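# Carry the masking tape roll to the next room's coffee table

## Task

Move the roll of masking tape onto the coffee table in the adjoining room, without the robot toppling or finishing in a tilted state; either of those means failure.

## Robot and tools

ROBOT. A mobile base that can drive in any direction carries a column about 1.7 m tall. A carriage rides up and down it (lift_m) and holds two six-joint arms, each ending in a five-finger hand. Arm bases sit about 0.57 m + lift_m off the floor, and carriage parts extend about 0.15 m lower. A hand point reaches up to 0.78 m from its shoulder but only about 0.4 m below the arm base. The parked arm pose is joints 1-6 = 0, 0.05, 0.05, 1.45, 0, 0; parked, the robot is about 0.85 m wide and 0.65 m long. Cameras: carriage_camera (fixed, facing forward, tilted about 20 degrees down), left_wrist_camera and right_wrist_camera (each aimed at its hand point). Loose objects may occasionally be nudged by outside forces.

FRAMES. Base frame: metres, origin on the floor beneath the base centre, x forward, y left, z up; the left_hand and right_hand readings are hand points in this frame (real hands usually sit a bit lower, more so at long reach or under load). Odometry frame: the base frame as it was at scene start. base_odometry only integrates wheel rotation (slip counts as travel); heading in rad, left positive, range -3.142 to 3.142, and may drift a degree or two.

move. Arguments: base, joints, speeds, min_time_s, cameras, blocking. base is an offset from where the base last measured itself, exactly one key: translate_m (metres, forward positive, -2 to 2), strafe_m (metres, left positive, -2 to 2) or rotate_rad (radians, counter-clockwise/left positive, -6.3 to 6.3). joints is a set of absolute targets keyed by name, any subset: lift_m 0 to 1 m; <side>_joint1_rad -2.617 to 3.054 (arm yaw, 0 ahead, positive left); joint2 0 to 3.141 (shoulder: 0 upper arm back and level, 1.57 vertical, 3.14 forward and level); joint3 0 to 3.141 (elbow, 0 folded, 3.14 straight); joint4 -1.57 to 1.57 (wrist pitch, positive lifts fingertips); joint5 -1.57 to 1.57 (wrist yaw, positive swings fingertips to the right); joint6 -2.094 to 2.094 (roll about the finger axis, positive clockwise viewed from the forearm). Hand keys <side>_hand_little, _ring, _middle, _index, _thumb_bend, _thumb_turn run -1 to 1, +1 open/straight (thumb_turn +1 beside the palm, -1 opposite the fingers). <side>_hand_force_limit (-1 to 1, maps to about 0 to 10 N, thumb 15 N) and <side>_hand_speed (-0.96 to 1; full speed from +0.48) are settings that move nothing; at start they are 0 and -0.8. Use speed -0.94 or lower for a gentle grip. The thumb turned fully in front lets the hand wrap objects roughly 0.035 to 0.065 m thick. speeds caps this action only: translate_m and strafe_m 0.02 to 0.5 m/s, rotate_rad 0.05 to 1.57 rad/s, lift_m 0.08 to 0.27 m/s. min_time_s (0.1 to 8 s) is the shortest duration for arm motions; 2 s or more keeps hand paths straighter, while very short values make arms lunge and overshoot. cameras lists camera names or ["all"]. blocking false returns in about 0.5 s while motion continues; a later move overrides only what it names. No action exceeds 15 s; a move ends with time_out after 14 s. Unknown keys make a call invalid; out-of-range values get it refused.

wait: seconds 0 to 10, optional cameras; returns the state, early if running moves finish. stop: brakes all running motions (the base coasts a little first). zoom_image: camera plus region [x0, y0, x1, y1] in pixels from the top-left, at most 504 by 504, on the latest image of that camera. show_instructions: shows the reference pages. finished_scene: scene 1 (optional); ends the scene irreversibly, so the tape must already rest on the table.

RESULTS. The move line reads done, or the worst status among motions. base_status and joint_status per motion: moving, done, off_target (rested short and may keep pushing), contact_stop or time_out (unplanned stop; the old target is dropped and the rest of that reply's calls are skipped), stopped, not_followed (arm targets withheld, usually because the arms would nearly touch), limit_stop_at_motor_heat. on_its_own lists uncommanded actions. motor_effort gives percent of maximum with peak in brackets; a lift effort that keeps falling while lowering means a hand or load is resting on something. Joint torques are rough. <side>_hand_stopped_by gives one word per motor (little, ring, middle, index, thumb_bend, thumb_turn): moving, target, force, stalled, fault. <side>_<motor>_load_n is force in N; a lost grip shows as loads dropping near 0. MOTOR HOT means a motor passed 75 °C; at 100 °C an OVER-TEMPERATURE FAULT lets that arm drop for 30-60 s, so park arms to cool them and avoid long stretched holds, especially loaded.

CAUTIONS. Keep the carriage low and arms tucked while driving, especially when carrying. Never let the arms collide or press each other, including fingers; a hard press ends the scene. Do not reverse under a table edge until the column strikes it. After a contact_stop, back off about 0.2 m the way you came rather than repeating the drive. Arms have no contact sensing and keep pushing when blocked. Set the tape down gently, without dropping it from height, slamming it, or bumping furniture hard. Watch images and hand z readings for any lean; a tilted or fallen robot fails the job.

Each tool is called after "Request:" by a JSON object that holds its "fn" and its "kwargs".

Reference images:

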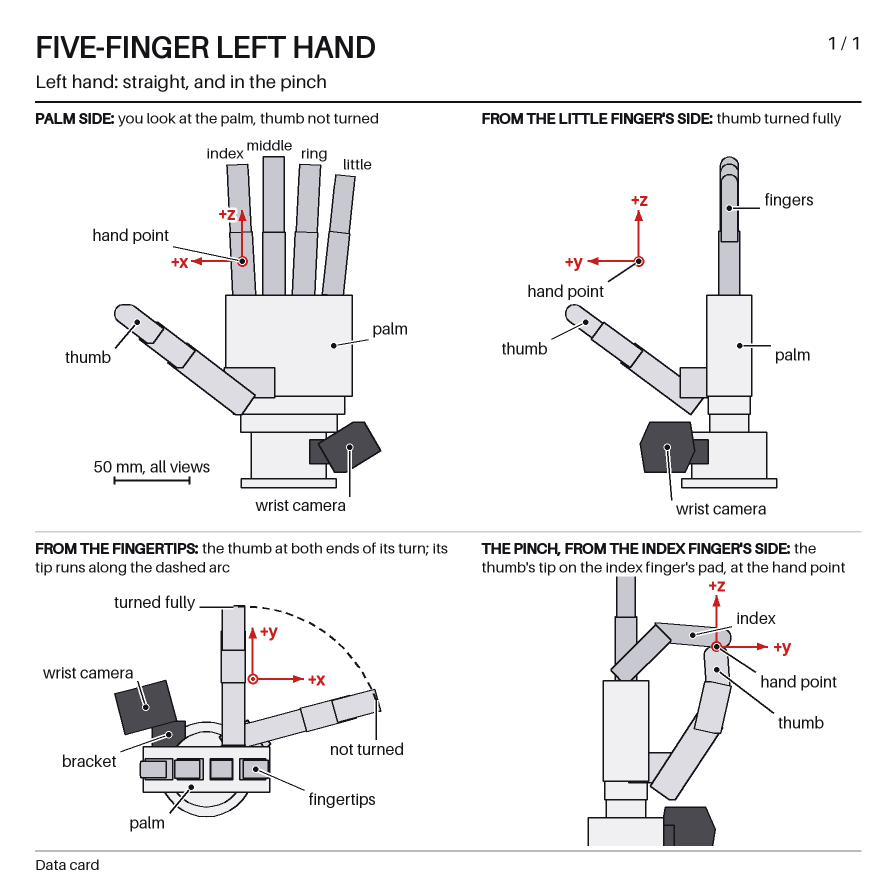

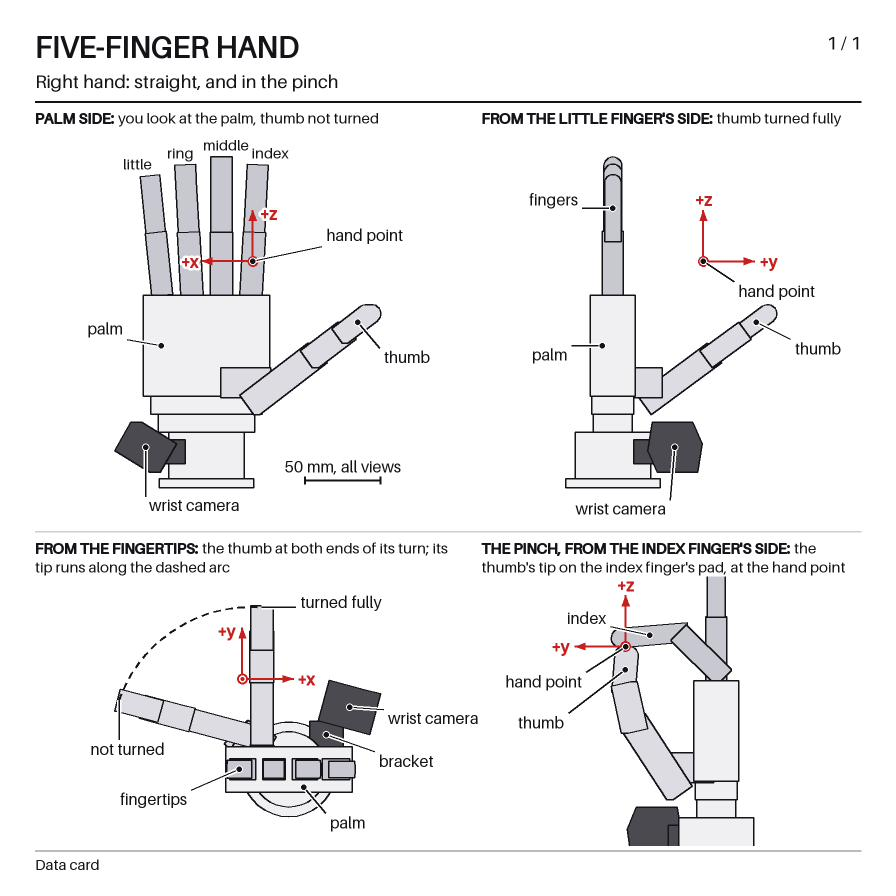

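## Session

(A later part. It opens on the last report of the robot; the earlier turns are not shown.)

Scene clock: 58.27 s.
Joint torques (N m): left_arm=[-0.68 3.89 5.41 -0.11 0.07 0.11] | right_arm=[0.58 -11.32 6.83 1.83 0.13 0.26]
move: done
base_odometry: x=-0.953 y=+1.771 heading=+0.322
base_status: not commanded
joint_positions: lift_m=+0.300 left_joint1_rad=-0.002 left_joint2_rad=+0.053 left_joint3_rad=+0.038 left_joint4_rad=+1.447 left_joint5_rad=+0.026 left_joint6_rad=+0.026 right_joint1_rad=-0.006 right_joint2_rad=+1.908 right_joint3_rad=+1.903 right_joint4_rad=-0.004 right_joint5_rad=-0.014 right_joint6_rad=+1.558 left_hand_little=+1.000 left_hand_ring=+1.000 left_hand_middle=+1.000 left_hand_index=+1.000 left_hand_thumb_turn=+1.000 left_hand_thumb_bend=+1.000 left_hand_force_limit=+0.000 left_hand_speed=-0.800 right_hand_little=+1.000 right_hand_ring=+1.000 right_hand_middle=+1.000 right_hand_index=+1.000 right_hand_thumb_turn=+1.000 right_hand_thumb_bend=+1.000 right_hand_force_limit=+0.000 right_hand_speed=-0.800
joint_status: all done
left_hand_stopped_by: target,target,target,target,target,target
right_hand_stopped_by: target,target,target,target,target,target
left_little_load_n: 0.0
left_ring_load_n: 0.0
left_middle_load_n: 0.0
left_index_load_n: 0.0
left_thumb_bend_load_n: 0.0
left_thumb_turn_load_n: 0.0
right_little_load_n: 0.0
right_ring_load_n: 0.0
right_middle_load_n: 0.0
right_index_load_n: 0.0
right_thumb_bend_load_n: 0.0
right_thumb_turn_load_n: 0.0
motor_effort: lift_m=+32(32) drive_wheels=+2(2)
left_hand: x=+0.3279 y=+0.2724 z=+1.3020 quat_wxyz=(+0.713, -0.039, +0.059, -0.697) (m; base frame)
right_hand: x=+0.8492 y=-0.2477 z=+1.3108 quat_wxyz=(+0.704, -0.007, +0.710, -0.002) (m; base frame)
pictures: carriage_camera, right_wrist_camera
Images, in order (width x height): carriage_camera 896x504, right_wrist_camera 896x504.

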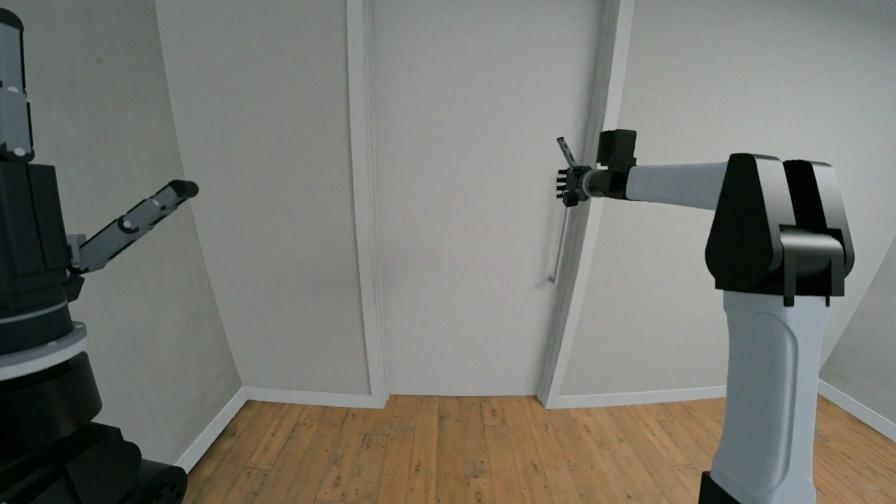

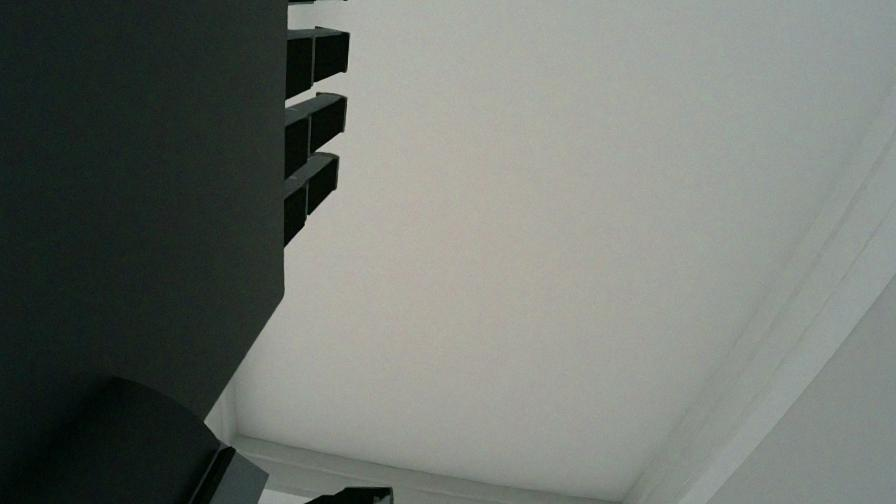

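Request:
{"fn": "move", "kwargs": {"base": {"strafe_m": -0.18}, "joints": {"lift_m": 0.05, "right_joint2_rad": 2.2, "right_joint3_rad": 2.2}, "speeds": {"strafe_m": 0.3}}}

Request:
{"fn": "move", "kwargs": {"base": {"translate_m": 0.2}, "speeds": {"translate_m": 0.2}, "cameras": ["carriage_camera", "right_wrist_camera"]}}

Scene clock: 61.90 s.
Joint torques (N m): left_arm=[-0.7 3.9 5.44 -0.11 0.07 0.11] | right_arm=[0.34 -14.01 9.66 2 0.09 0.26]
move: done
base_odometry: x=-0.897 y=+1.600 heading=+0.321
base_status: done
joint_positions: lift_m=+0.050 left_joint1_rad=-0.001 left_joint2_rad=+0.053 left_joint3_rad=+0.038 left_joint4_rad=+1.447 left_joint5_rad=+0.026 left_joint6_rad=+0.026 right_joint1_rad=-0.004 right_joint2_rad=+2.210 right_joint3_rad=+2.174 right_joint4_rad=-0.016 right_joint5_rad=-0.010 right_joint6_rad=+1.558 left_hand_little=+1.000 left_hand_ring=+1.000 left_hand_middle=+1.000 left_hand_index=+1.000 left_hand_thumb_turn=+1.000 left_hand_thumb_bend=+1.000 left_hand_force_limit=+0.000 left_hand_speed=-0.800 right_hand_little=+1.000 right_hand_ring=+1.000 right_hand_middle=+1.000 right_hand_index=+1.000 right_hand_thumb_turn=+1.000 right_hand_thumb_bend=+1.000 right_hand_force_limit=+0.000 right_hand_speed=-0.800
joint_status: all done
left_hand_stopped_by: target,target,target,target,target,target
right_hand_stopped_by: target,target,target,target,target,target
left_little_load_n: 0.0
left_ring_load_n: 0.0
left_middle_load_n: 0.0
left_index_load_n: 0.0
left_thumb_bend_load_n: 0.0
left_thumb_turn_load_n: 0.0
right_little_load_n: 0.0
right_ring_load_n: 0.0
right_middle_load_n: 0.0
right_index_load_n: 0.0
right_thumb_bend_load_n: 0.0
right_thumb_turn_load_n: 0.0
motor_effort: lift_m=+34(35) drive_wheels=+0(10)
left_hand: x=+0.3279 y=+0.2726 z=+1.0519 quat_wxyz=(+0.713, -0.039, +0.059, -0.697) (m; base frame)
right_hand: x=+0.9219 y=-0.2471 z=+1.0045 quat_wxyz=(+0.689, -0.007, +0.725, -0.002) (m; base frame)
pictures: none

Scene clock: 64.00 s.
Joint torques (N m): left_arm=[-0.69 3.89 5.41 -0.14 0.06 0.11] | right_arm=[0.32 -14 9.46 1.91 0.09 0.26]
move: done
base_odometry: x=-0.707 y=+1.662 heading=+0.321
base_status: done
joint_positions: lift_m=+0.050 left_joint1_rad=-0.001 left_joint2_rad=+0.053 left_joint3_rad=+0.038 left_joint4_rad=+1.448 left_joint5_rad=+0.026 left_joint6_rad=+0.026 right_joint1_rad=-0.004 right_joint2_rad=+2.210 right_joint3_rad=+2.175 right_joint4_rad=-0.010 right_joint5_rad=-0.010 right_joint6_rad=+1.558 left_hand_little=+1.000 left_hand_ring=+1.000 left_hand_middle=+1.000 left_hand_index=+1.000 left_hand_thumb_turn=+1.000 left_hand_thumb_bend=+1.000 left_hand_force_limit=+0.000 left_hand_speed=-0.800 right_hand_little=+1.000 right_hand_ring=+1.000 right_hand_middle=+1.000 right_hand_index=+1.000 right_hand_thumb_turn=+1.000 right_hand_thumb_bend=+1.000 right_hand_force_limit=+0.000 right_hand_speed=-0.800
joint_status: not commanded
left_hand_stopped_by: target,target,target,target,target,target
right_hand_stopped_by: target,target,target,target,target,target
left_little_load_n: 0.0
left_ring_load_n: 0.0
left_middle_load_n: 0.0
left_index_load_n: 0.0
left_thumb_bend_load_n: 0.0
left_thumb_turn_load_n: 0.0
right_little_load_n: 0.0
right_ring_load_n: 0.0
right_middle_load_n: 0.0
right_index_load_n: 0.0
right_thumb_bend_load_n: 0.0
right_thumb_turn_load_n: 0.0
motor_effort: lift_m=+34(34) drive_wheels=-2(13)
left_hand: x=+0.3276 y=+0.2726 z=+1.0520 quat_wxyz=(+0.713, -0.039, +0.058, -0.697) (m; base frame)
right_hand: x=+0.9217 y=-0.2471 z=+1.0066 quat_wxyz=(+0.691, -0.007, +0.723, -0.002) (m; base frame)
pictures: carriage_camera, right_wrist_camera
Images, in order (width x height): carriage_camera 896x504, right_wrist_camera 896x504.

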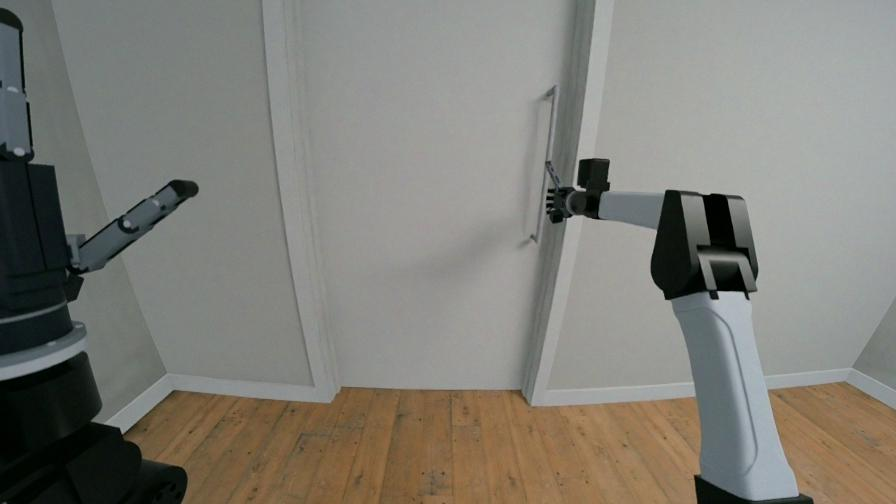

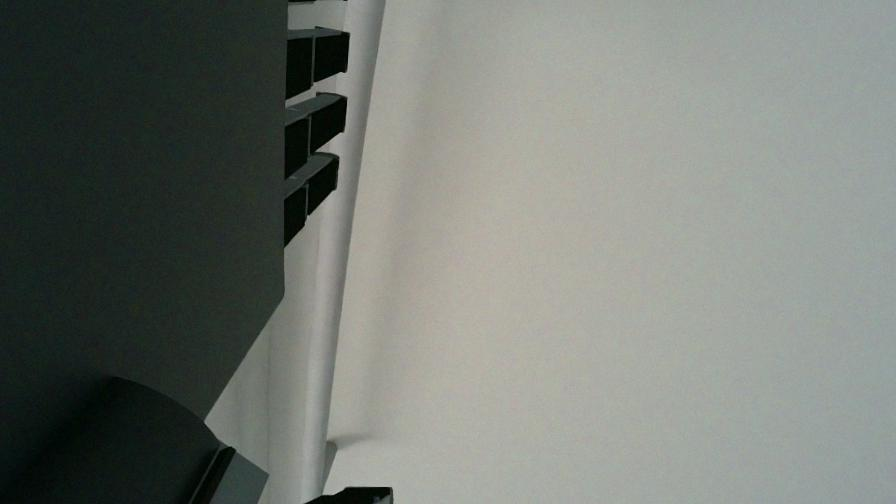

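Request:
{"fn": "move", "kwargs": {"base": {"strafe_m": -0.04}, "speeds": {"strafe_m": 0.1}}}

Request:
{"fn": "move", "kwargs": {"base": {"translate_m": 0.06}, "speeds": {"translate_m": 0.1}, "cameras": ["carriage_camera", "right_wrist_camera"]}}

Scene clock: 68.60 s.
Joint torques (N m): left_arm=[-0.7 3.88 5.39 -0.13 0.07 0.11] | right_arm=[0.34 -13.93 9.74 1.92 0.08 0.26]
move: done
base_odometry: x=-0.694 y=+1.625 heading=+0.321
base_status: done
joint_positions: lift_m=+0.050 left_joint1_rad=-0.001 left_joint2_rad=+0.053 left_joint3_rad=+0.038 left_joint4_rad=+1.448 left_joint5_rad=+0.026 left_joint6_rad=+0.026 right_joint1_rad=-0.003 right_joint2_rad=+2.210 right_joint3_rad=+2.175 right_joint4_rad=-0.010 right_joint5_rad=-0.007 right_joint6_rad=+1.558 left_hand_little=+1.000 left_hand_ring=+1.000 left_hand_middle=+1.000 left_hand_index=+1.000 left_hand_thumb_turn=+1.000 left_hand_thumb_bend=+1.000 left_hand_force_limit=+0.000 left_hand_speed=-0.800 right_hand_little=+1.000 right_hand_ring=+1.000 right_hand_middle=+1.000 right_hand_index=+1.000 right_hand_thumb_turn=+1.000 right_hand_thumb_bend=+1.000 right_hand_force_limit=+0.000 right_hand_speed=-0.800
joint_status: not commanded
left_hand_stopped_by: target,target,target,target,target,target
right_hand_stopped_by: target,target,target,target,target,target
left_little_load_n: 0.0
left_ring_load_n: 0.0
left_middle_load_n: 0.0
left_index_load_n: 0.0
left_thumb_bend_load_n: 0.0
left_thumb_turn_load_n: 0.0
right_little_load_n: 0.0
right_ring_load_n: 0.0
right_middle_load_n: 0.0
right_index_load_n: 0.0
right_thumb_bend_load_n: 0.0
right_thumb_turn_load_n: 0.0
motor_effort: lift_m=+34(34) drive_wheels=+0(11)
left_hand: x=+0.3277 y=+0.2725 z=+1.0520 quat_wxyz=(+0.713, -0.039, +0.058, -0.697) (m; base frame)
right_hand: x=+0.9218 y=-0.2473 z=+1.0066 quat_wxyz=(+0.691, -0.006, +0.723, -0.003) (m; base frame)
pictures: none

Scene clock: 69.97 s.
Joint torques (N m): left_arm=[-0.7 3.89 5.41 -0.11 0.07 0.11] | right_arm=[0.32 -13.82 9.52 1.87 0.07 0.26]
move: done
base_odometry: x=-0.637 y=+1.643 heading=+0.320
base_status: done
joint_positions: lift_m=+0.050 left_joint1_rad=-0.001 left_joint2_rad=+0.053 left_joint3_rad=+0.038 left_joint4_rad=+1.448 left_joint5_rad=+0.026 left_joint6_rad=+0.026 right_joint1_rad=-0.003 right_joint2_rad=+2.210 right_joint3_rad=+2.175 right_joint4_rad=-0.010 right_joint5_rad=-0.007 right_joint6_rad=+1.558 left_hand_little=+1.000 left_hand_ring=+1.000 left_hand_middle=+1.000 left_hand_index=+1.000 left_hand_thumb_turn=+1.000 left_hand_thumb_bend=+1.000 left_hand_force_limit=+0.000 left_hand_speed=-0.800 right_hand_little=+1.000 right_hand_ring=+1.000 right_hand_middle=+1.000 right_hand_index=+1.000 right_hand_thumb_turn=+1.000 right_hand_thumb_bend=+1.000 right_hand_force_limit=+0.000 right_hand_speed=-0.800
joint_status: not commanded
left_hand_stopped_by: target,target,target,target,target,target
right_hand_stopped_by: target,target,target,target,target,target
left_little_load_n: 0.0
left_ring_load_n: 0.0
left_middle_load_n: 0.0
left_index_load_n: 0.0
left_thumb_bend_load_n: 0.0
left_thumb_turn_load_n: 0.0
right_little_load_n: 0.0
right_ring_load_n: 0.0
right_middle_load_n: 0.0
right_index_load_n: 0.0
right_thumb_bend_load_n: 0.0
right_thumb_turn_load_n: 0.0
motor_effort: lift_m=+34(34) drive_wheels=-2(11)
left_hand: x=+0.3277 y=+0.2725 z=+1.0520 quat_wxyz=(+0.713, -0.039, +0.058, -0.697) (m; base frame)
right_hand: x=+0.9218 y=-0.2473 z=+1.0067 quat_wxyz=(+0.691, -0.006, +0.723, -0.003) (m; base frame)
pictures: carriage_camera, right_wrist_camera
Images, in order (width x height): carriage_camera 896x504, right_wrist_camera 896x504.

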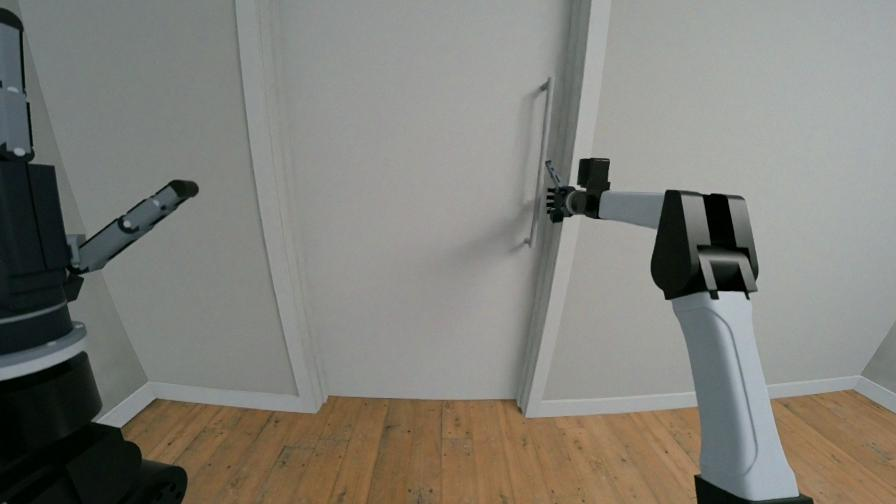

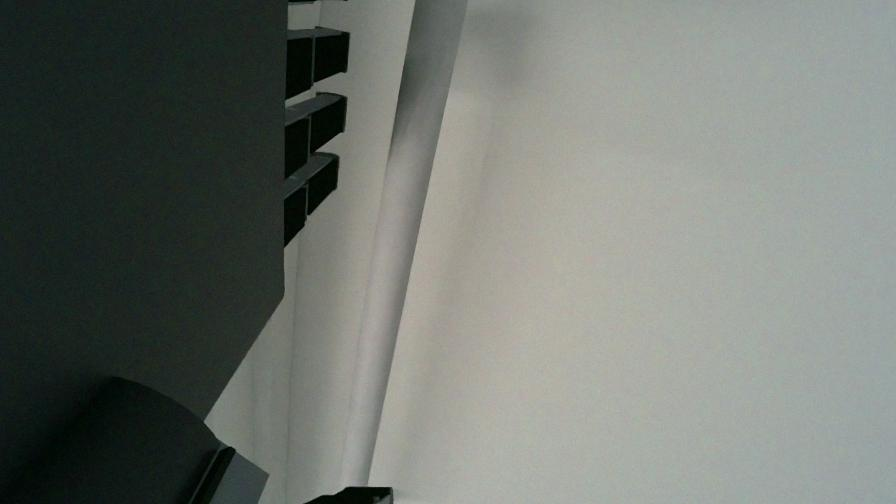

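Request:
{"fn": "move", "kwargs": {"base": {"translate_m": 0.1}, "speeds": {"translate_m": 0.08}, "cameras": ["carriage_camera", "right_wrist_camera"]}}

Scene clock: 73.03 s.
Joint torques (N m): left_arm=[-0.7 4.01 5.48 -0.13 0.07 0.11] | right_arm=[0.32 -1.03 9.4 4.41 0.06 0.26]
move: done
base_odometry: x=-0.542 y=+1.674 heading=+0.320
base_status: done
joint_positions: lift_m=+0.050 left_joint1_rad=-0.001 left_joint2_rad=+0.053 left_joint3_rad=+0.038 left_joint4_rad=+1.448 left_joint5_rad=+0.026 left_joint6_rad=+0.026 right_joint1_rad=-0.003 right_joint2_rad=+2.088 right_joint3_rad=+2.175 right_joint4_rad=-0.289 right_joint5_rad=-0.007 right_joint6_rad=+1.558 left_hand_little=+1.000 left_hand_ring=+1.000 left_hand_middle=+1.000 left_hand_index=+1.000 left_hand_thumb_turn=+1.000 left_hand_thumb_bend=+1.000 left_hand_force_limit=+0.000 left_hand_speed=-0.800 right_hand_little=+1.000 right_hand_ring=+1.000 right_hand_middle=+1.000 right_hand_index=+1.000 right_hand_thumb_turn=+1.000 right_hand_thumb_bend=+1.000 right_hand_force_limit=+0.000 right_hand_speed=-0.800
joint_status: not commanded
left_hand_stopped_by: target,target,target,target,target,target
right_hand_stopped_by: target,target,target,target,target,target
left_little_load_n: 0.0
left_ring_load_n: 0.0
left_middle_load_n: 0.0
left_index_load_n: 0.0
left_thumb_bend_load_n: 0.0
left_thumb_turn_load_n: 0.0
right_little_load_n: 0.0
right_ring_load_n: 0.0
right_middle_load_n: -0.5
right_index_load_n: -0.5
right_thumb_bend_load_n: 0.0
right_thumb_turn_load_n: -0.5
motor_effort: lift_m=+34(34) drive_wheels=+12(15)
left_hand: x=+0.3276 y=+0.2725 z=+1.0520 quat_wxyz=(+0.713, -0.038, +0.058, -0.697) (m; base frame)
right_hand: x=+0.8865 y=-0.2472 z=+1.0111 quat_wxyz=(+0.632, -0.006, +0.775, -0.002) (m; base frame)
pictures: carriage_camera, right_wrist_camera
Images, in order (width x height): carriage_camera 896x504, right_wrist_camera 896x504.

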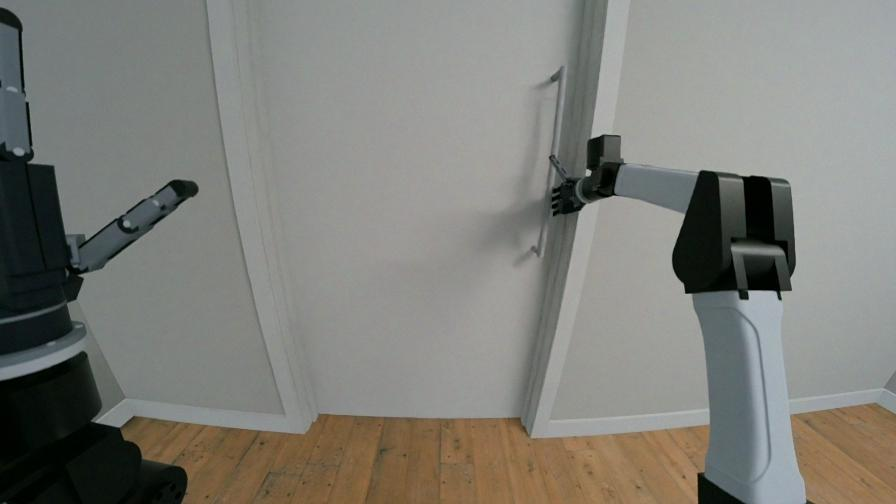

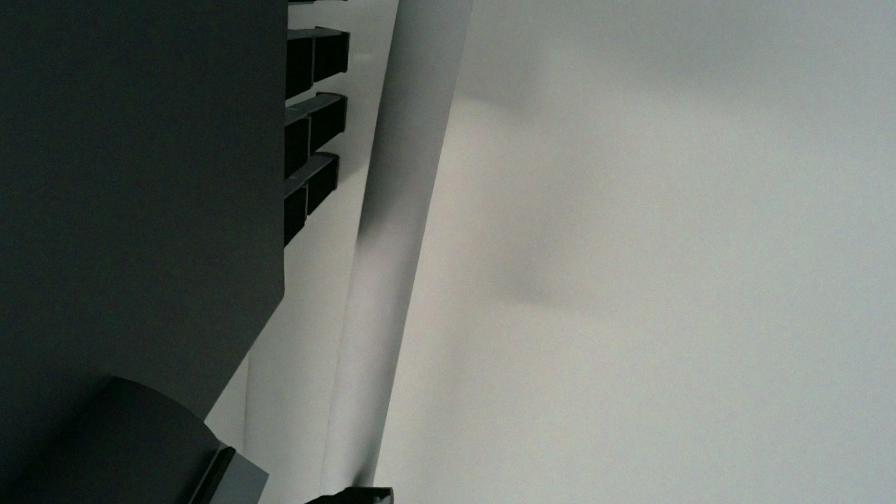

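Request:
{"fn": "move", "kwargs": {"base": {"translate_m": -0.042}, "speeds": {"translate_m": 0.08}}}

Request:
{"fn": "move", "kwargs": {"base": {"strafe_m": 0.05}, "speeds": {"strafe_m": 0.06}, "cameras": ["carriage_camera", "right_wrist_camera"]}}

Scene clock: 74.80 s.
Joint torques (N m): left_arm=[-0.72 3.86 5.35 -0.06 0.06 0.11] | right_arm=[0.32 -12.04 9.43 2.27 0.11 0.27]
move: done
base_odometry: x=-0.582 y=+1.661 heading=+0.320
base_status: done
joint_positions: lift_m=+0.050 left_joint1_rad=-0.001 left_joint2_rad=+0.053 left_joint3_rad=+0.038 left_joint4_rad=+1.448 left_joint5_rad=+0.026 left_joint6_rad=+0.026 right_joint1_rad=-0.003 right_joint2_rad=+2.190 right_joint3_rad=+2.177 right_joint4_rad=-0.052 right_joint5_rad=-0.008 right_joint6_rad=+1.558 left_hand_little=+1.000 left_hand_ring=+1.000 left_hand_middle=+1.000 left_hand_index=+1.000 left_hand_thumb_turn=+1.000 left_hand_thumb_bend=+1.000 left_hand_force_limit=+0.000 left_hand_speed=-0.800 right_hand_little=+1.000 right_hand_ring=+1.000 right_hand_middle=+1.000 right_hand_index=+1.000 right_hand_thumb_turn=+1.000 right_hand_thumb_bend=+1.000 right_hand_force_limit=+0.000 right_hand_speed=-0.800
joint_status: not commanded
left_hand_stopped_by: target,target,target,target,target,target
right_hand_stopped_by: target,target,target,target,target,target
left_little_load_n: 0.0
left_ring_load_n: 0.0
left_middle_load_n: 0.0
left_index_load_n: 0.0
left_thumb_bend_load_n: 0.0
left_thumb_turn_load_n: 0.0
right_little_load_n: 0.0
right_ring_load_n: 0.0
right_middle_load_n: 0.0
right_index_load_n: -0.5
right_thumb_bend_load_n: 0.0
right_thumb_turn_load_n: -0.5
motor_effort: lift_m=+34(34) drive_wheels=+3(8)
left_hand: x=+0.3277 y=+0.2725 z=+1.0520 quat_wxyz=(+0.713, -0.039, +0.058, -0.697) (m; base frame)
right_hand: x=+0.9168 y=-0.2471 z=+1.0094 quat_wxyz=(+0.684, -0.006, +0.730, -0.003) (m; base frame)
pictures: none

Scene clock: 76.17 s.
Joint torques (N m): left_arm=[-0.7 3.89 5.41 -0.12 0.06 0.11] | right_arm=[1.59 -12.01 9.43 2.11 -0.61 0.14]
move: done
base_odometry: x=-0.597 y=+1.709 heading=+0.319
base_status: done
joint_positions: lift_m=+0.050 left_joint1_rad=-0.001 left_joint2_rad=+0.053 left_joint3_rad=+0.038 left_joint4_rad=+1.448 left_joint5_rad=+0.026 left_joint6_rad=+0.026 right_joint1_rad=-0.018 right_joint2_rad=+2.192 right_joint3_rad=+2.177 right_joint4_rad=-0.033 right_joint5_rad=+0.058 right_joint6_rad=+1.568 left_hand_little=+1.000 left_hand_ring=+1.000 left_hand_middle=+1.000 left_hand_index=+1.000 left_hand_thumb_turn=+1.000 left_hand_thumb_bend=+1.000 left_hand_force_limit=+0.000 left_hand_speed=-0.800 right_hand_little=+1.000 right_hand_ring=+1.000 right_hand_middle=+1.000 right_hand_index=+1.000 right_hand_thumb_turn=+1.000 right_hand_thumb_bend=+1.000 right_hand_force_limit=+0.000 right_hand_speed=-0.800
joint_status: not commanded
left_hand_stopped_by: target,target,target,target,target,target
right_hand_stopped_by: target,target,target,target,target,target
left_little_load_n: 0.0
left_ring_load_n: 0.0
left_middle_load_n: 0.0
left_index_load_n: 0.0
left_thumb_bend_load_n: 0.0
left_thumb_turn_load_n: 0.0
right_little_load_n: 0.0
right_ring_load_n: 0.0
right_middle_load_n: 0.0
right_index_load_n: 0.0
right_thumb_bend_load_n: 0.0
right_thumb_turn_load_n: 0.0
motor_effort: lift_m=+34(34) drive_wheels=+5(10)
left_hand: x=+0.3277 y=+0.2725 z=+1.0520 quat_wxyz=(+0.713, -0.039, +0.058, -0.697) (m; base frame)
right_hand: x=+0.9212 y=-0.2704 z=+1.0138 quat_wxyz=(+0.689, +0.025, +0.723, -0.028) (m; base frame)
pictures: carriage_camera, right_wrist_camera
Images, in order (width x height): carriage_camera 896x504, right_wrist_camera 896x504.

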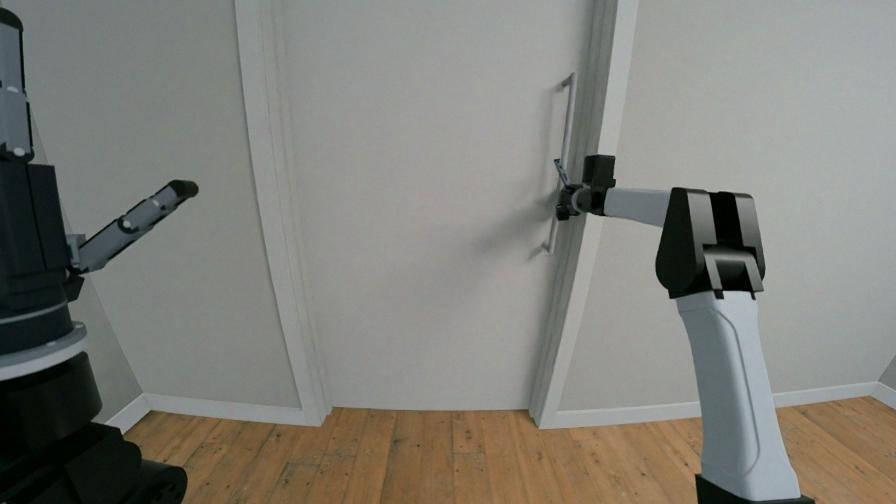

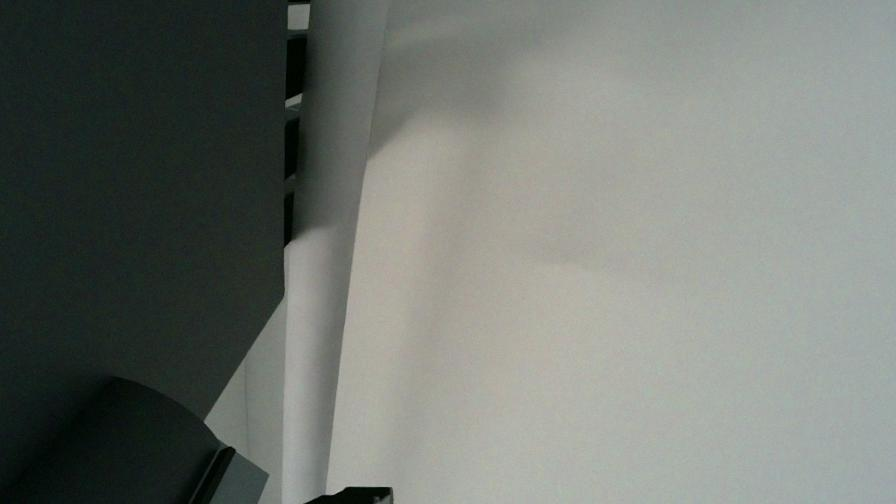

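Request:
{"fn": "move", "kwargs": {"base": {"strafe_m": 0.1}, "speeds": {"strafe_m": 0.08}, "cameras": ["carriage_camera", "right_wrist_camera"]}}

Scene clock: 78.47 s.
Joint torques (N m): left_arm=[-0.72 3.88 5.44 -0.12 0.07 0.11] | right_arm=[7.79 -12.85 9.44 1.94 -2.67 -0.09]
move: done
base_odometry: x=-0.628 y=+1.804 heading=+0.319
base_status: done
joint_positions: lift_m=+0.050 left_joint1_rad=-0.001 left_joint2_rad=+0.053 left_joint3_rad=+0.038 left_joint4_rad=+1.448 left_joint5_rad=+0.026 left_joint6_rad=+0.026 right_joint1_rad=-0.088 right_joint2_rad=+2.199 right_joint3_rad=+2.177 right_joint4_rad=-0.018 right_joint5_rad=+0.246 right_joint6_rad=+1.589 left_hand_little=+1.000 left_hand_ring=+1.000 left_hand_middle=+1.000 left_hand_index=+1.000 left_hand_thumb_turn=+1.000 left_hand_thumb_bend=+1.000 left_hand_force_limit=+0.000 left_hand_speed=-0.800 right_hand_little=+1.000 right_hand_ring=+1.000 right_hand_middle=+1.000 right_hand_index=+1.000 right_hand_thumb_turn=+1.000 right_hand_thumb_bend=+1.000 right_hand_force_limit=+0.000 right_hand_speed=-0.800
joint_status: not commanded
left_hand_stopped_by: target,target,target,target,target,target
right_hand_stopped_by: target,target,target,target,target,target
left_little_load_n: -0.5
left_ring_load_n: 0.0
left_middle_load_n: 0.0
left_index_load_n: 0.0
left_thumb_bend_load_n: 0.0
left_thumb_turn_load_n: 0.0
right_little_load_n: 0.0
right_ring_load_n: 0.0
right_middle_load_n: 0.0
right_index_load_n: 0.5
right_thumb_bend_load_n: 0.0
right_thumb_turn_load_n: 0.0
motor_effort: lift_m=+34(34) drive_wheels=+6(13)
left_hand: x=+0.3277 y=+0.2725 z=+1.0520 quat_wxyz=(+0.713, -0.039, +0.058, -0.697) (m; base frame)
right_hand: x=+0.9260 y=-0.3578 z=+1.0142 quat_wxyz=(+0.684, +0.123, +0.710, -0.113) (m; base frame)
pictures: carriage_camera, right_wrist_camera
Images, in order (width x height): carriage_camera 896x504, right_wrist_camera 896x504.

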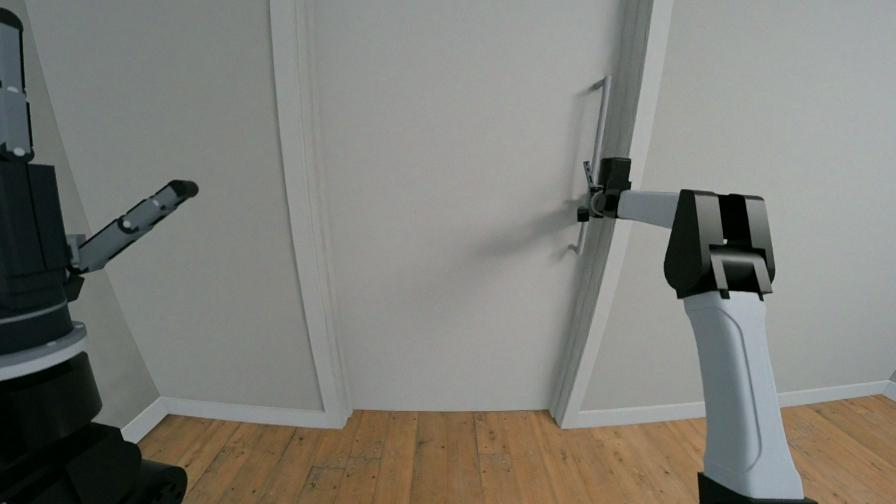

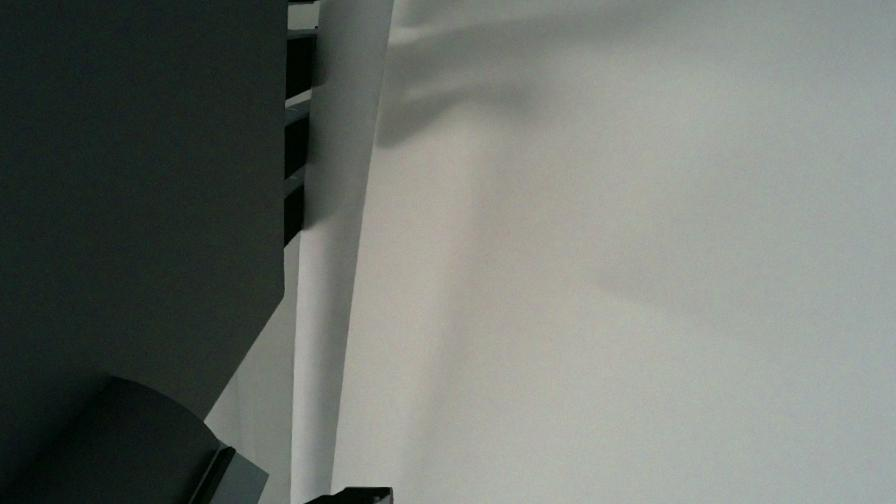

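Request:
{"fn": "zoom_image", "kwargs": {"camera": "carriage_camera", "region": [540, 280, 680, 440]}}

Request:
{"fn": "zoom_image", "kwargs": {"camera": "carriage_camera", "region": [260, 0, 400, 160]}}

Request:
{"fn": "zoom_image", "kwargs": {"camera": "carriage_camera", "region": [260, 330, 400, 440]}}

Scaled by 3.150 from the camera's 896x504 image, which has a finer 1280x720 frame.

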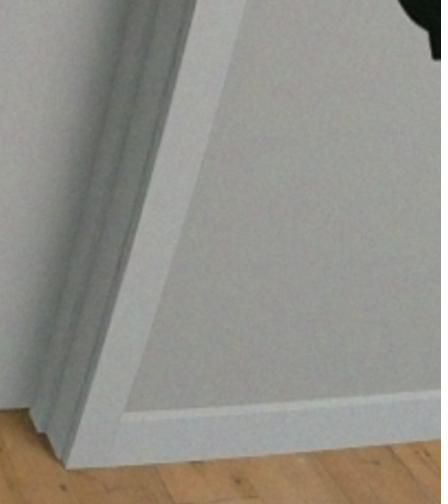

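Scaled by 3.150 from the camera's 896x504 image, which has a finer 1280x720 frame.

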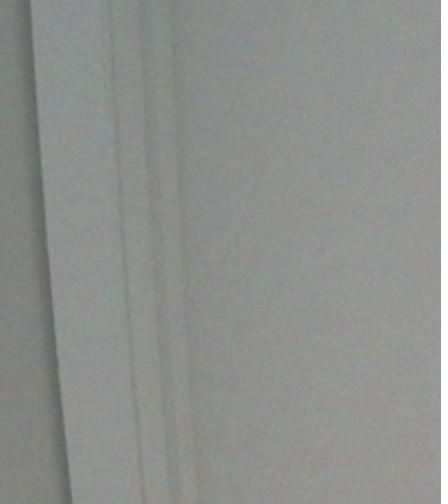

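Scaled by 3.600 from the camera's 896x504 image, which has a finer 1280x720 frame.

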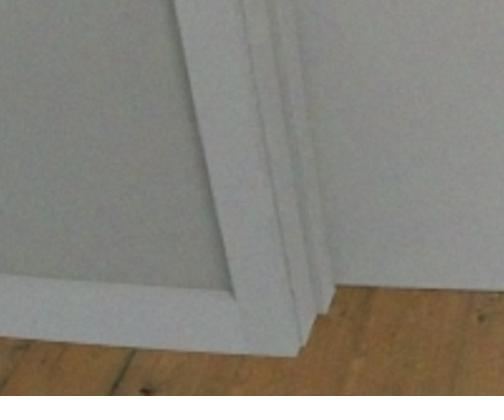

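Request:
{"fn": "move", "kwargs": {"base": {"strafe_m": -0.11}, "speeds": {"strafe_m": 0.1}}}

Request:
{"fn": "move", "kwargs": {"joints": {"right_hand_thumb_turn": -1, "right_hand_force_limit": 0.2}, "cameras": ["right_wrist_camera"]}}

Request:
{"fn": "move", "kwargs": {"joints": {"right_hand_little": -0.6, "right_hand_ring": -0.6, "right_hand_middle": -0.6, "right_hand_index": -0.6, "right_hand_thumb_bend": -0.3}, "cameras": ["carriage_camera", "right_wrist_camera"]}}

Scene clock: 82.33 s.
Joint torques (N m): left_arm=[-0.7 3.88 5.42 -0.11 0.07 0.11] | right_arm=[1.4 -12.42 9.42 2.07 -0.49 -0.03]
move: done
base_odometry: x=-0.594 y=+1.699 heading=+0.319
base_status: done
joint_positions: lift_m=+0.050 left_joint1_rad=-0.001 left_joint2_rad=+0.053 left_joint3_rad=+0.038 left_joint4_rad=+1.448 left_joint5_rad=+0.026 left_joint6_rad=+0.026 right_joint1_rad=-0.016 right_joint2_rad=+2.197 right_joint3_rad=+2.177 right_joint4_rad=-0.029 right_joint5_rad=+0.042 right_joint6_rad=+1.584 left_hand_little=+1.000 left_hand_ring=+1.000 left_hand_middle=+1.000 left_hand_index=+1.000 left_hand_thumb_turn=+1.000 left_hand_thumb_bend=+1.000 left_hand_force_limit=+0.000 left_hand_speed=-0.800 right_hand_little=+1.000 right_hand_ring=+1.000 right_hand_middle=+1.000 right_hand_index=+1.000 right_hand_thumb_turn=+1.000 right_hand_thumb_bend=+1.000 right_hand_force_limit=+0.000 right_hand_speed=-0.800
joint_status: not commanded
left_hand_stopped_by: target,target,target,target,target,target
right_hand_stopped_by: target,target,target,target,target,target
left_little_load_n: 0.0
left_ring_load_n: 0.0
left_middle_load_n: 0.0
left_index_load_n: 0.0
left_thumb_bend_load_n: 0.0
left_thumb_turn_load_n: 0.0
right_little_load_n: 0.0
right_ring_load_n: 0.0
right_middle_load_n: 0.0
right_index_load_n: 0.0
right_thumb_bend_load_n: 0.0
right_thumb_turn_load_n: 0.0
motor_effort: lift_m=+34(34) drive_wheels=+8(9)
left_hand: x=+0.3277 y=+0.2725 z=+1.0520 quat_wxyz=(+0.713, -0.039, +0.058, -0.697) (m; base frame)
right_hand: x=+0.9217 y=-0.2665 z=+1.0127 quat_wxyz=(+0.690, +0.025, +0.724, -0.016) (m; base frame)
pictures: none

Scene clock: 87.97 s.
Joint torques (N m): left_arm=[-0.7 3.88 5.42 -0.12 0.07 0.11] | right_arm=[1.4 -12.53 9.42 2.07 -0.47 -0.02]
move: done
base_odometry: x=-0.594 y=+1.699 heading=+0.319
base_status: not commanded
joint_positions: lift_m=+0.050 left_joint1_rad=-0.001 left_joint2_rad=+0.053 left_joint3_rad=+0.038 left_joint4_rad=+1.448 left_joint5_rad=+0.026 left_joint6_rad=+0.026 right_joint1_rad=-0.016 right_joint2_rad=+2.197 right_joint3_rad=+2.177 right_joint4_rad=-0.029 right_joint5_rad=+0.042 right_joint6_rad=+1.583 left_hand_little=+1.000 left_hand_ring=+1.000 left_hand_middle=+1.000 left_hand_index=+1.000 left_hand_thumb_turn=+1.000 left_hand_thumb_bend=+1.000 left_hand_force_limit=+0.000 left_hand_speed=-0.800 right_hand_little=+1.000 right_hand_ring=+1.000 right_hand_middle=+1.000 right_hand_index=+1.000 right_hand_thumb_turn=-1.000 right_hand_thumb_bend=+1.000 right_hand_force_limit=+0.200 right_hand_speed=-0.800
joint_status: all done
left_hand_stopped_by: target,target,target,target,target,target
right_hand_stopped_by: target,target,target,target,target,target
left_little_load_n: 0.5
left_ring_load_n: 0.0
left_middle_load_n: 0.0
left_index_load_n: 0.0
left_thumb_bend_load_n: 0.0
left_thumb_turn_load_n: 0.0
right_little_load_n: 0.0
right_ring_load_n: 0.0
right_middle_load_n: 0.5
right_index_load_n: 0.0
right_thumb_bend_load_n: 0.0
right_thumb_turn_load_n: 0.0
motor_effort: lift_m=+34(34) drive_wheels=+8(8)
left_hand: x=+0.3277 y=+0.2725 z=+1.0520 quat_wxyz=(+0.713, -0.039, +0.058, -0.697) (m; base frame)
right_hand: x=+0.9217 y=-0.2664 z=+1.0127 quat_wxyz=(+0.690, +0.025, +0.724, -0.017) (m; base frame)
pictures: right_wrist_camera
Images, in order (width x height): right_wrist_camera 896x504.

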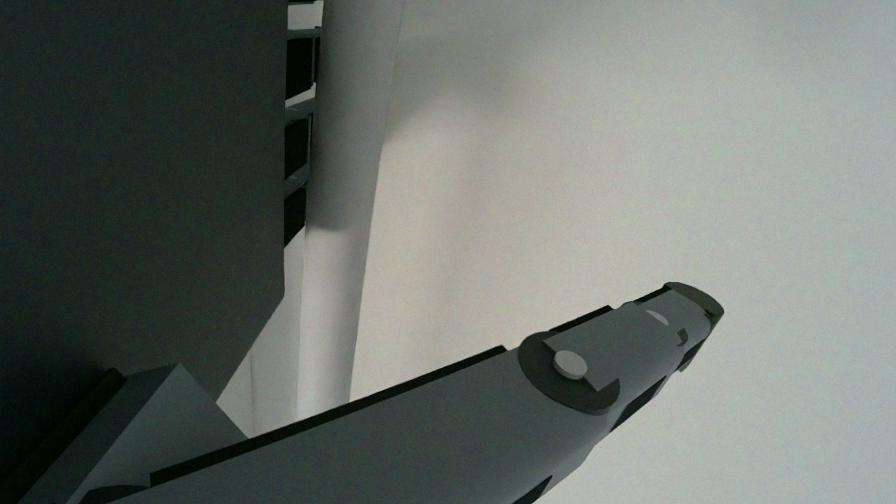

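Scene clock: 92.77 s.
Joint torques (N m): left_arm=[-0.7 3.89 5.42 -0.11 0.07 0.11] | right_arm=[1.84 -15.04 9.46 1.52 -0.92 0.09]
move: off_target
base_odometry: x=-0.594 y=+1.699 heading=+0.319
base_status: not commanded
joint_positions: lift_m=+0.050 left_joint1_rad=-0.001 left_joint2_rad=+0.053 left_joint3_rad=+0.038 left_joint4_rad=+1.448 left_joint5_rad=+0.026 left_joint6_rad=+0.026 right_joint1_rad=-0.020 right_joint2_rad=+2.220 right_joint3_rad=+2.177 right_joint4_rad=+0.031 right_joint5_rad=+0.085 right_joint6_rad=+1.575 left_hand_little=+1.000 left_hand_ring=+1.000 left_hand_middle=+1.000 left_hand_index=+1.000 left_hand_thumb_turn=+1.000 left_hand_thumb_bend=+1.000 left_hand_force_limit=+0.000 left_hand_speed=-0.800 right_hand_little=+0.078 right_hand_ring=-0.050 right_hand_middle=-0.126 right_hand_index=-0.199 right_hand_thumb_turn=-1.000 right_hand_thumb_bend=-0.205 right_hand_force_limit=+0.200 right_hand_speed=-0.800
joint_status: right_hand_little off_target (ended at +0.078, target -0.600); right_hand_ring off_target (ended at -0.050, target -0.600); right_hand_middle off_target (ended at -0.126, target -0.600); right_hand_index off_target (ended at -0.199, target -0.600); right_hand_thumb_bend off_target (ended at -0.205, target -0.300)
left_hand_stopped_by: target,target,target,target,target,target
right_hand_stopped_by: force,force,force,force,force,target
left_little_load_n: 0.0
left_ring_load_n: 0.0
left_middle_load_n: 0.0
left_index_load_n: 0.0
left_thumb_bend_load_n: 0.0
left_thumb_turn_load_n: 0.0
right_little_load_n: 0.0
right_ring_load_n: 0.0
right_middle_load_n: 1.5
right_index_load_n: 6.0
right_thumb_bend_load_n: 6.5
right_thumb_turn_load_n: 1.0
motor_effort: lift_m=+34(34) drive_wheels=-5(8)
left_hand: x=+0.3277 y=+0.2725 z=+1.0520 quat_wxyz=(+0.713, -0.039, +0.058, -0.697) (m; base frame)
right_hand: x=+0.9292 y=-0.2780 z=+1.0123 quat_wxyz=(+0.702, +0.039, +0.710, -0.036) (m; base frame)
pictures: carriage_camera, right_wrist_camera
Images, in order (width x height): carriage_camera 896x504, right_wrist_camera 896x504.

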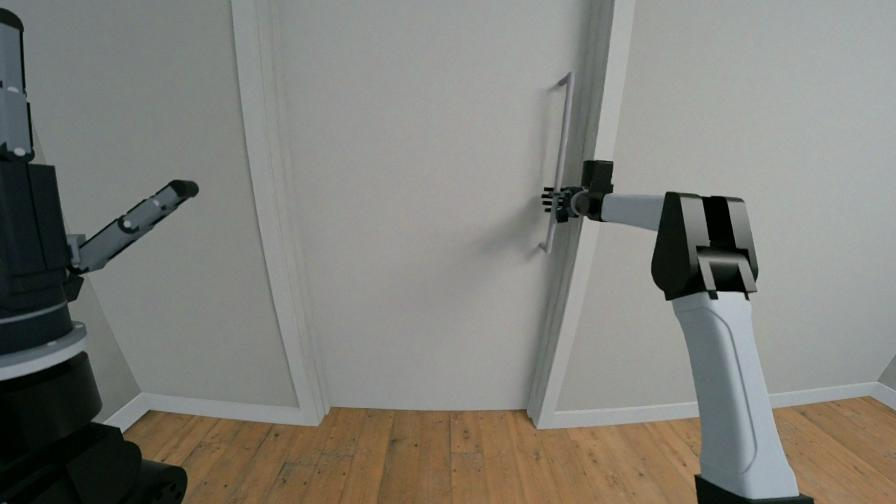

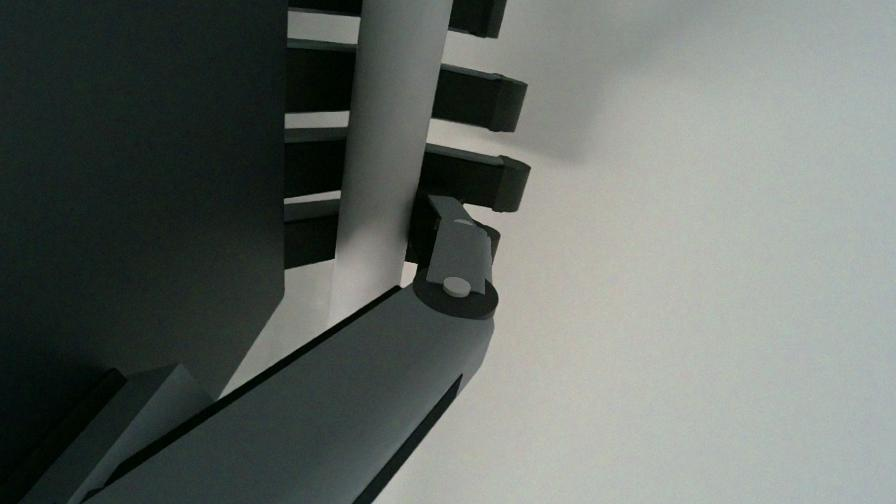

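Request:
{"fn": "move", "kwargs": {"base": {"strafe_m": 0.2}, "speeds": {"strafe_m": 0.08}, "cameras": ["carriage_camera", "right_wrist_camera"]}}

Scene clock: 96.30 s.
Joint torques (N m): left_arm=[-0.73 3.88 5.41 -0.13 0.07 0.11] | right_arm=[18.61 -25.89 3.49 0.05 -3 -0.13]
move: done
base_odometry: x=-0.656 y=+1.889 heading=+0.319
base_status: done
joint_positions: lift_m=+0.050 left_joint1_rad=-0.001 left_joint2_rad=+0.053 left_joint3_rad=+0.038 left_joint4_rad=+1.448 left_joint5_rad=+0.026 left_joint6_rad=+0.026 right_joint1_rad=-0.210 right_joint2_rad=+2.326 right_joint3_rad=+2.238 right_joint4_rad=+0.185 right_joint5_rad=+0.279 right_joint6_rad=+1.594 left_hand_little=+1.000 left_hand_ring=+1.000 left_hand_middle=+1.000 left_hand_index=+1.000 left_hand_thumb_turn=+1.000 left_hand_thumb_bend=+1.000 left_hand_force_limit=+0.000 left_hand_speed=-0.800 right_hand_little=+0.078 right_hand_ring=-0.050 right_hand_middle=-0.124 right_hand_index=-0.105 right_hand_thumb_turn=-1.000 right_hand_thumb_bend=-0.206 right_hand_force_limit=+0.200 right_hand_speed=-0.800
joint_status: not commanded
left_hand_stopped_by: target,target,target,target,target,target
right_hand_stopped_by: force,force,force,force,force,target
left_little_load_n: 0.0
left_ring_load_n: 0.0
left_middle_load_n: 0.0
left_index_load_n: 0.0
left_thumb_bend_load_n: 0.0
left_thumb_turn_load_n: 0.0
right_little_load_n: 0.0
right_ring_load_n: 0.0
right_middle_load_n: 23.0
right_index_load_n: 21.5
right_thumb_bend_load_n: 2.0
right_thumb_turn_load_n: 0.0
motor_effort: lift_m=+30(34) drive_wheels=+13(16)
left_hand: x=+0.3277 y=+0.2725 z=+1.0523 quat_wxyz=(+0.713, -0.039, +0.058, -0.697) (m; base frame)
right_hand: x=+0.9363 y=-0.4544 z=+1.0145 quat_wxyz=(+0.721, +0.180, +0.649, -0.162) (m; base frame)
pictures: carriage_camera, right_wrist_camera
Images, in order (width x height): carriage_camera 896x504, right_wrist_camera 896x504.

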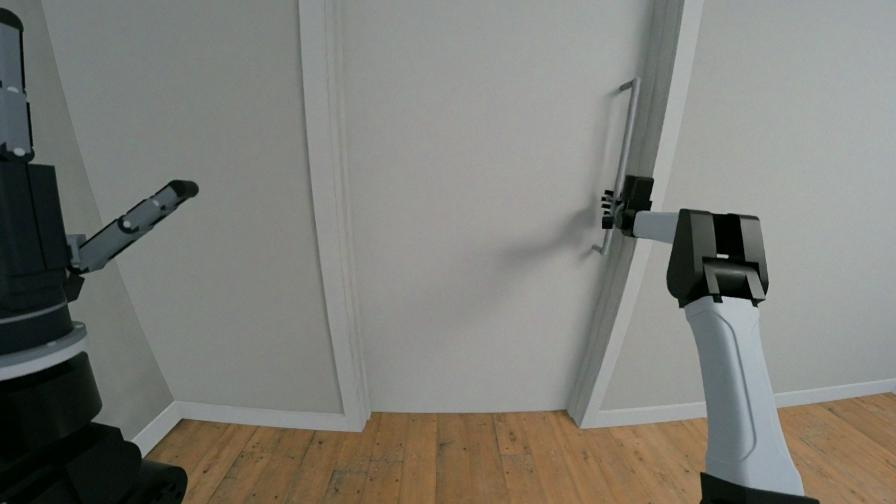

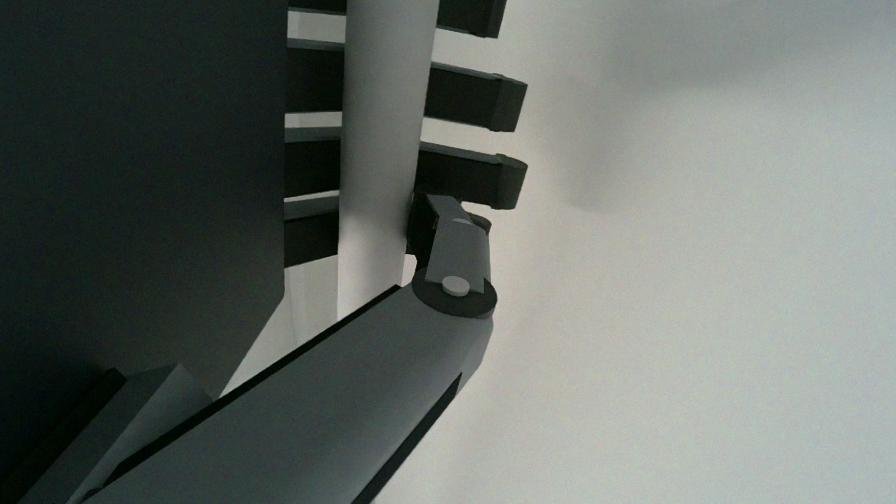

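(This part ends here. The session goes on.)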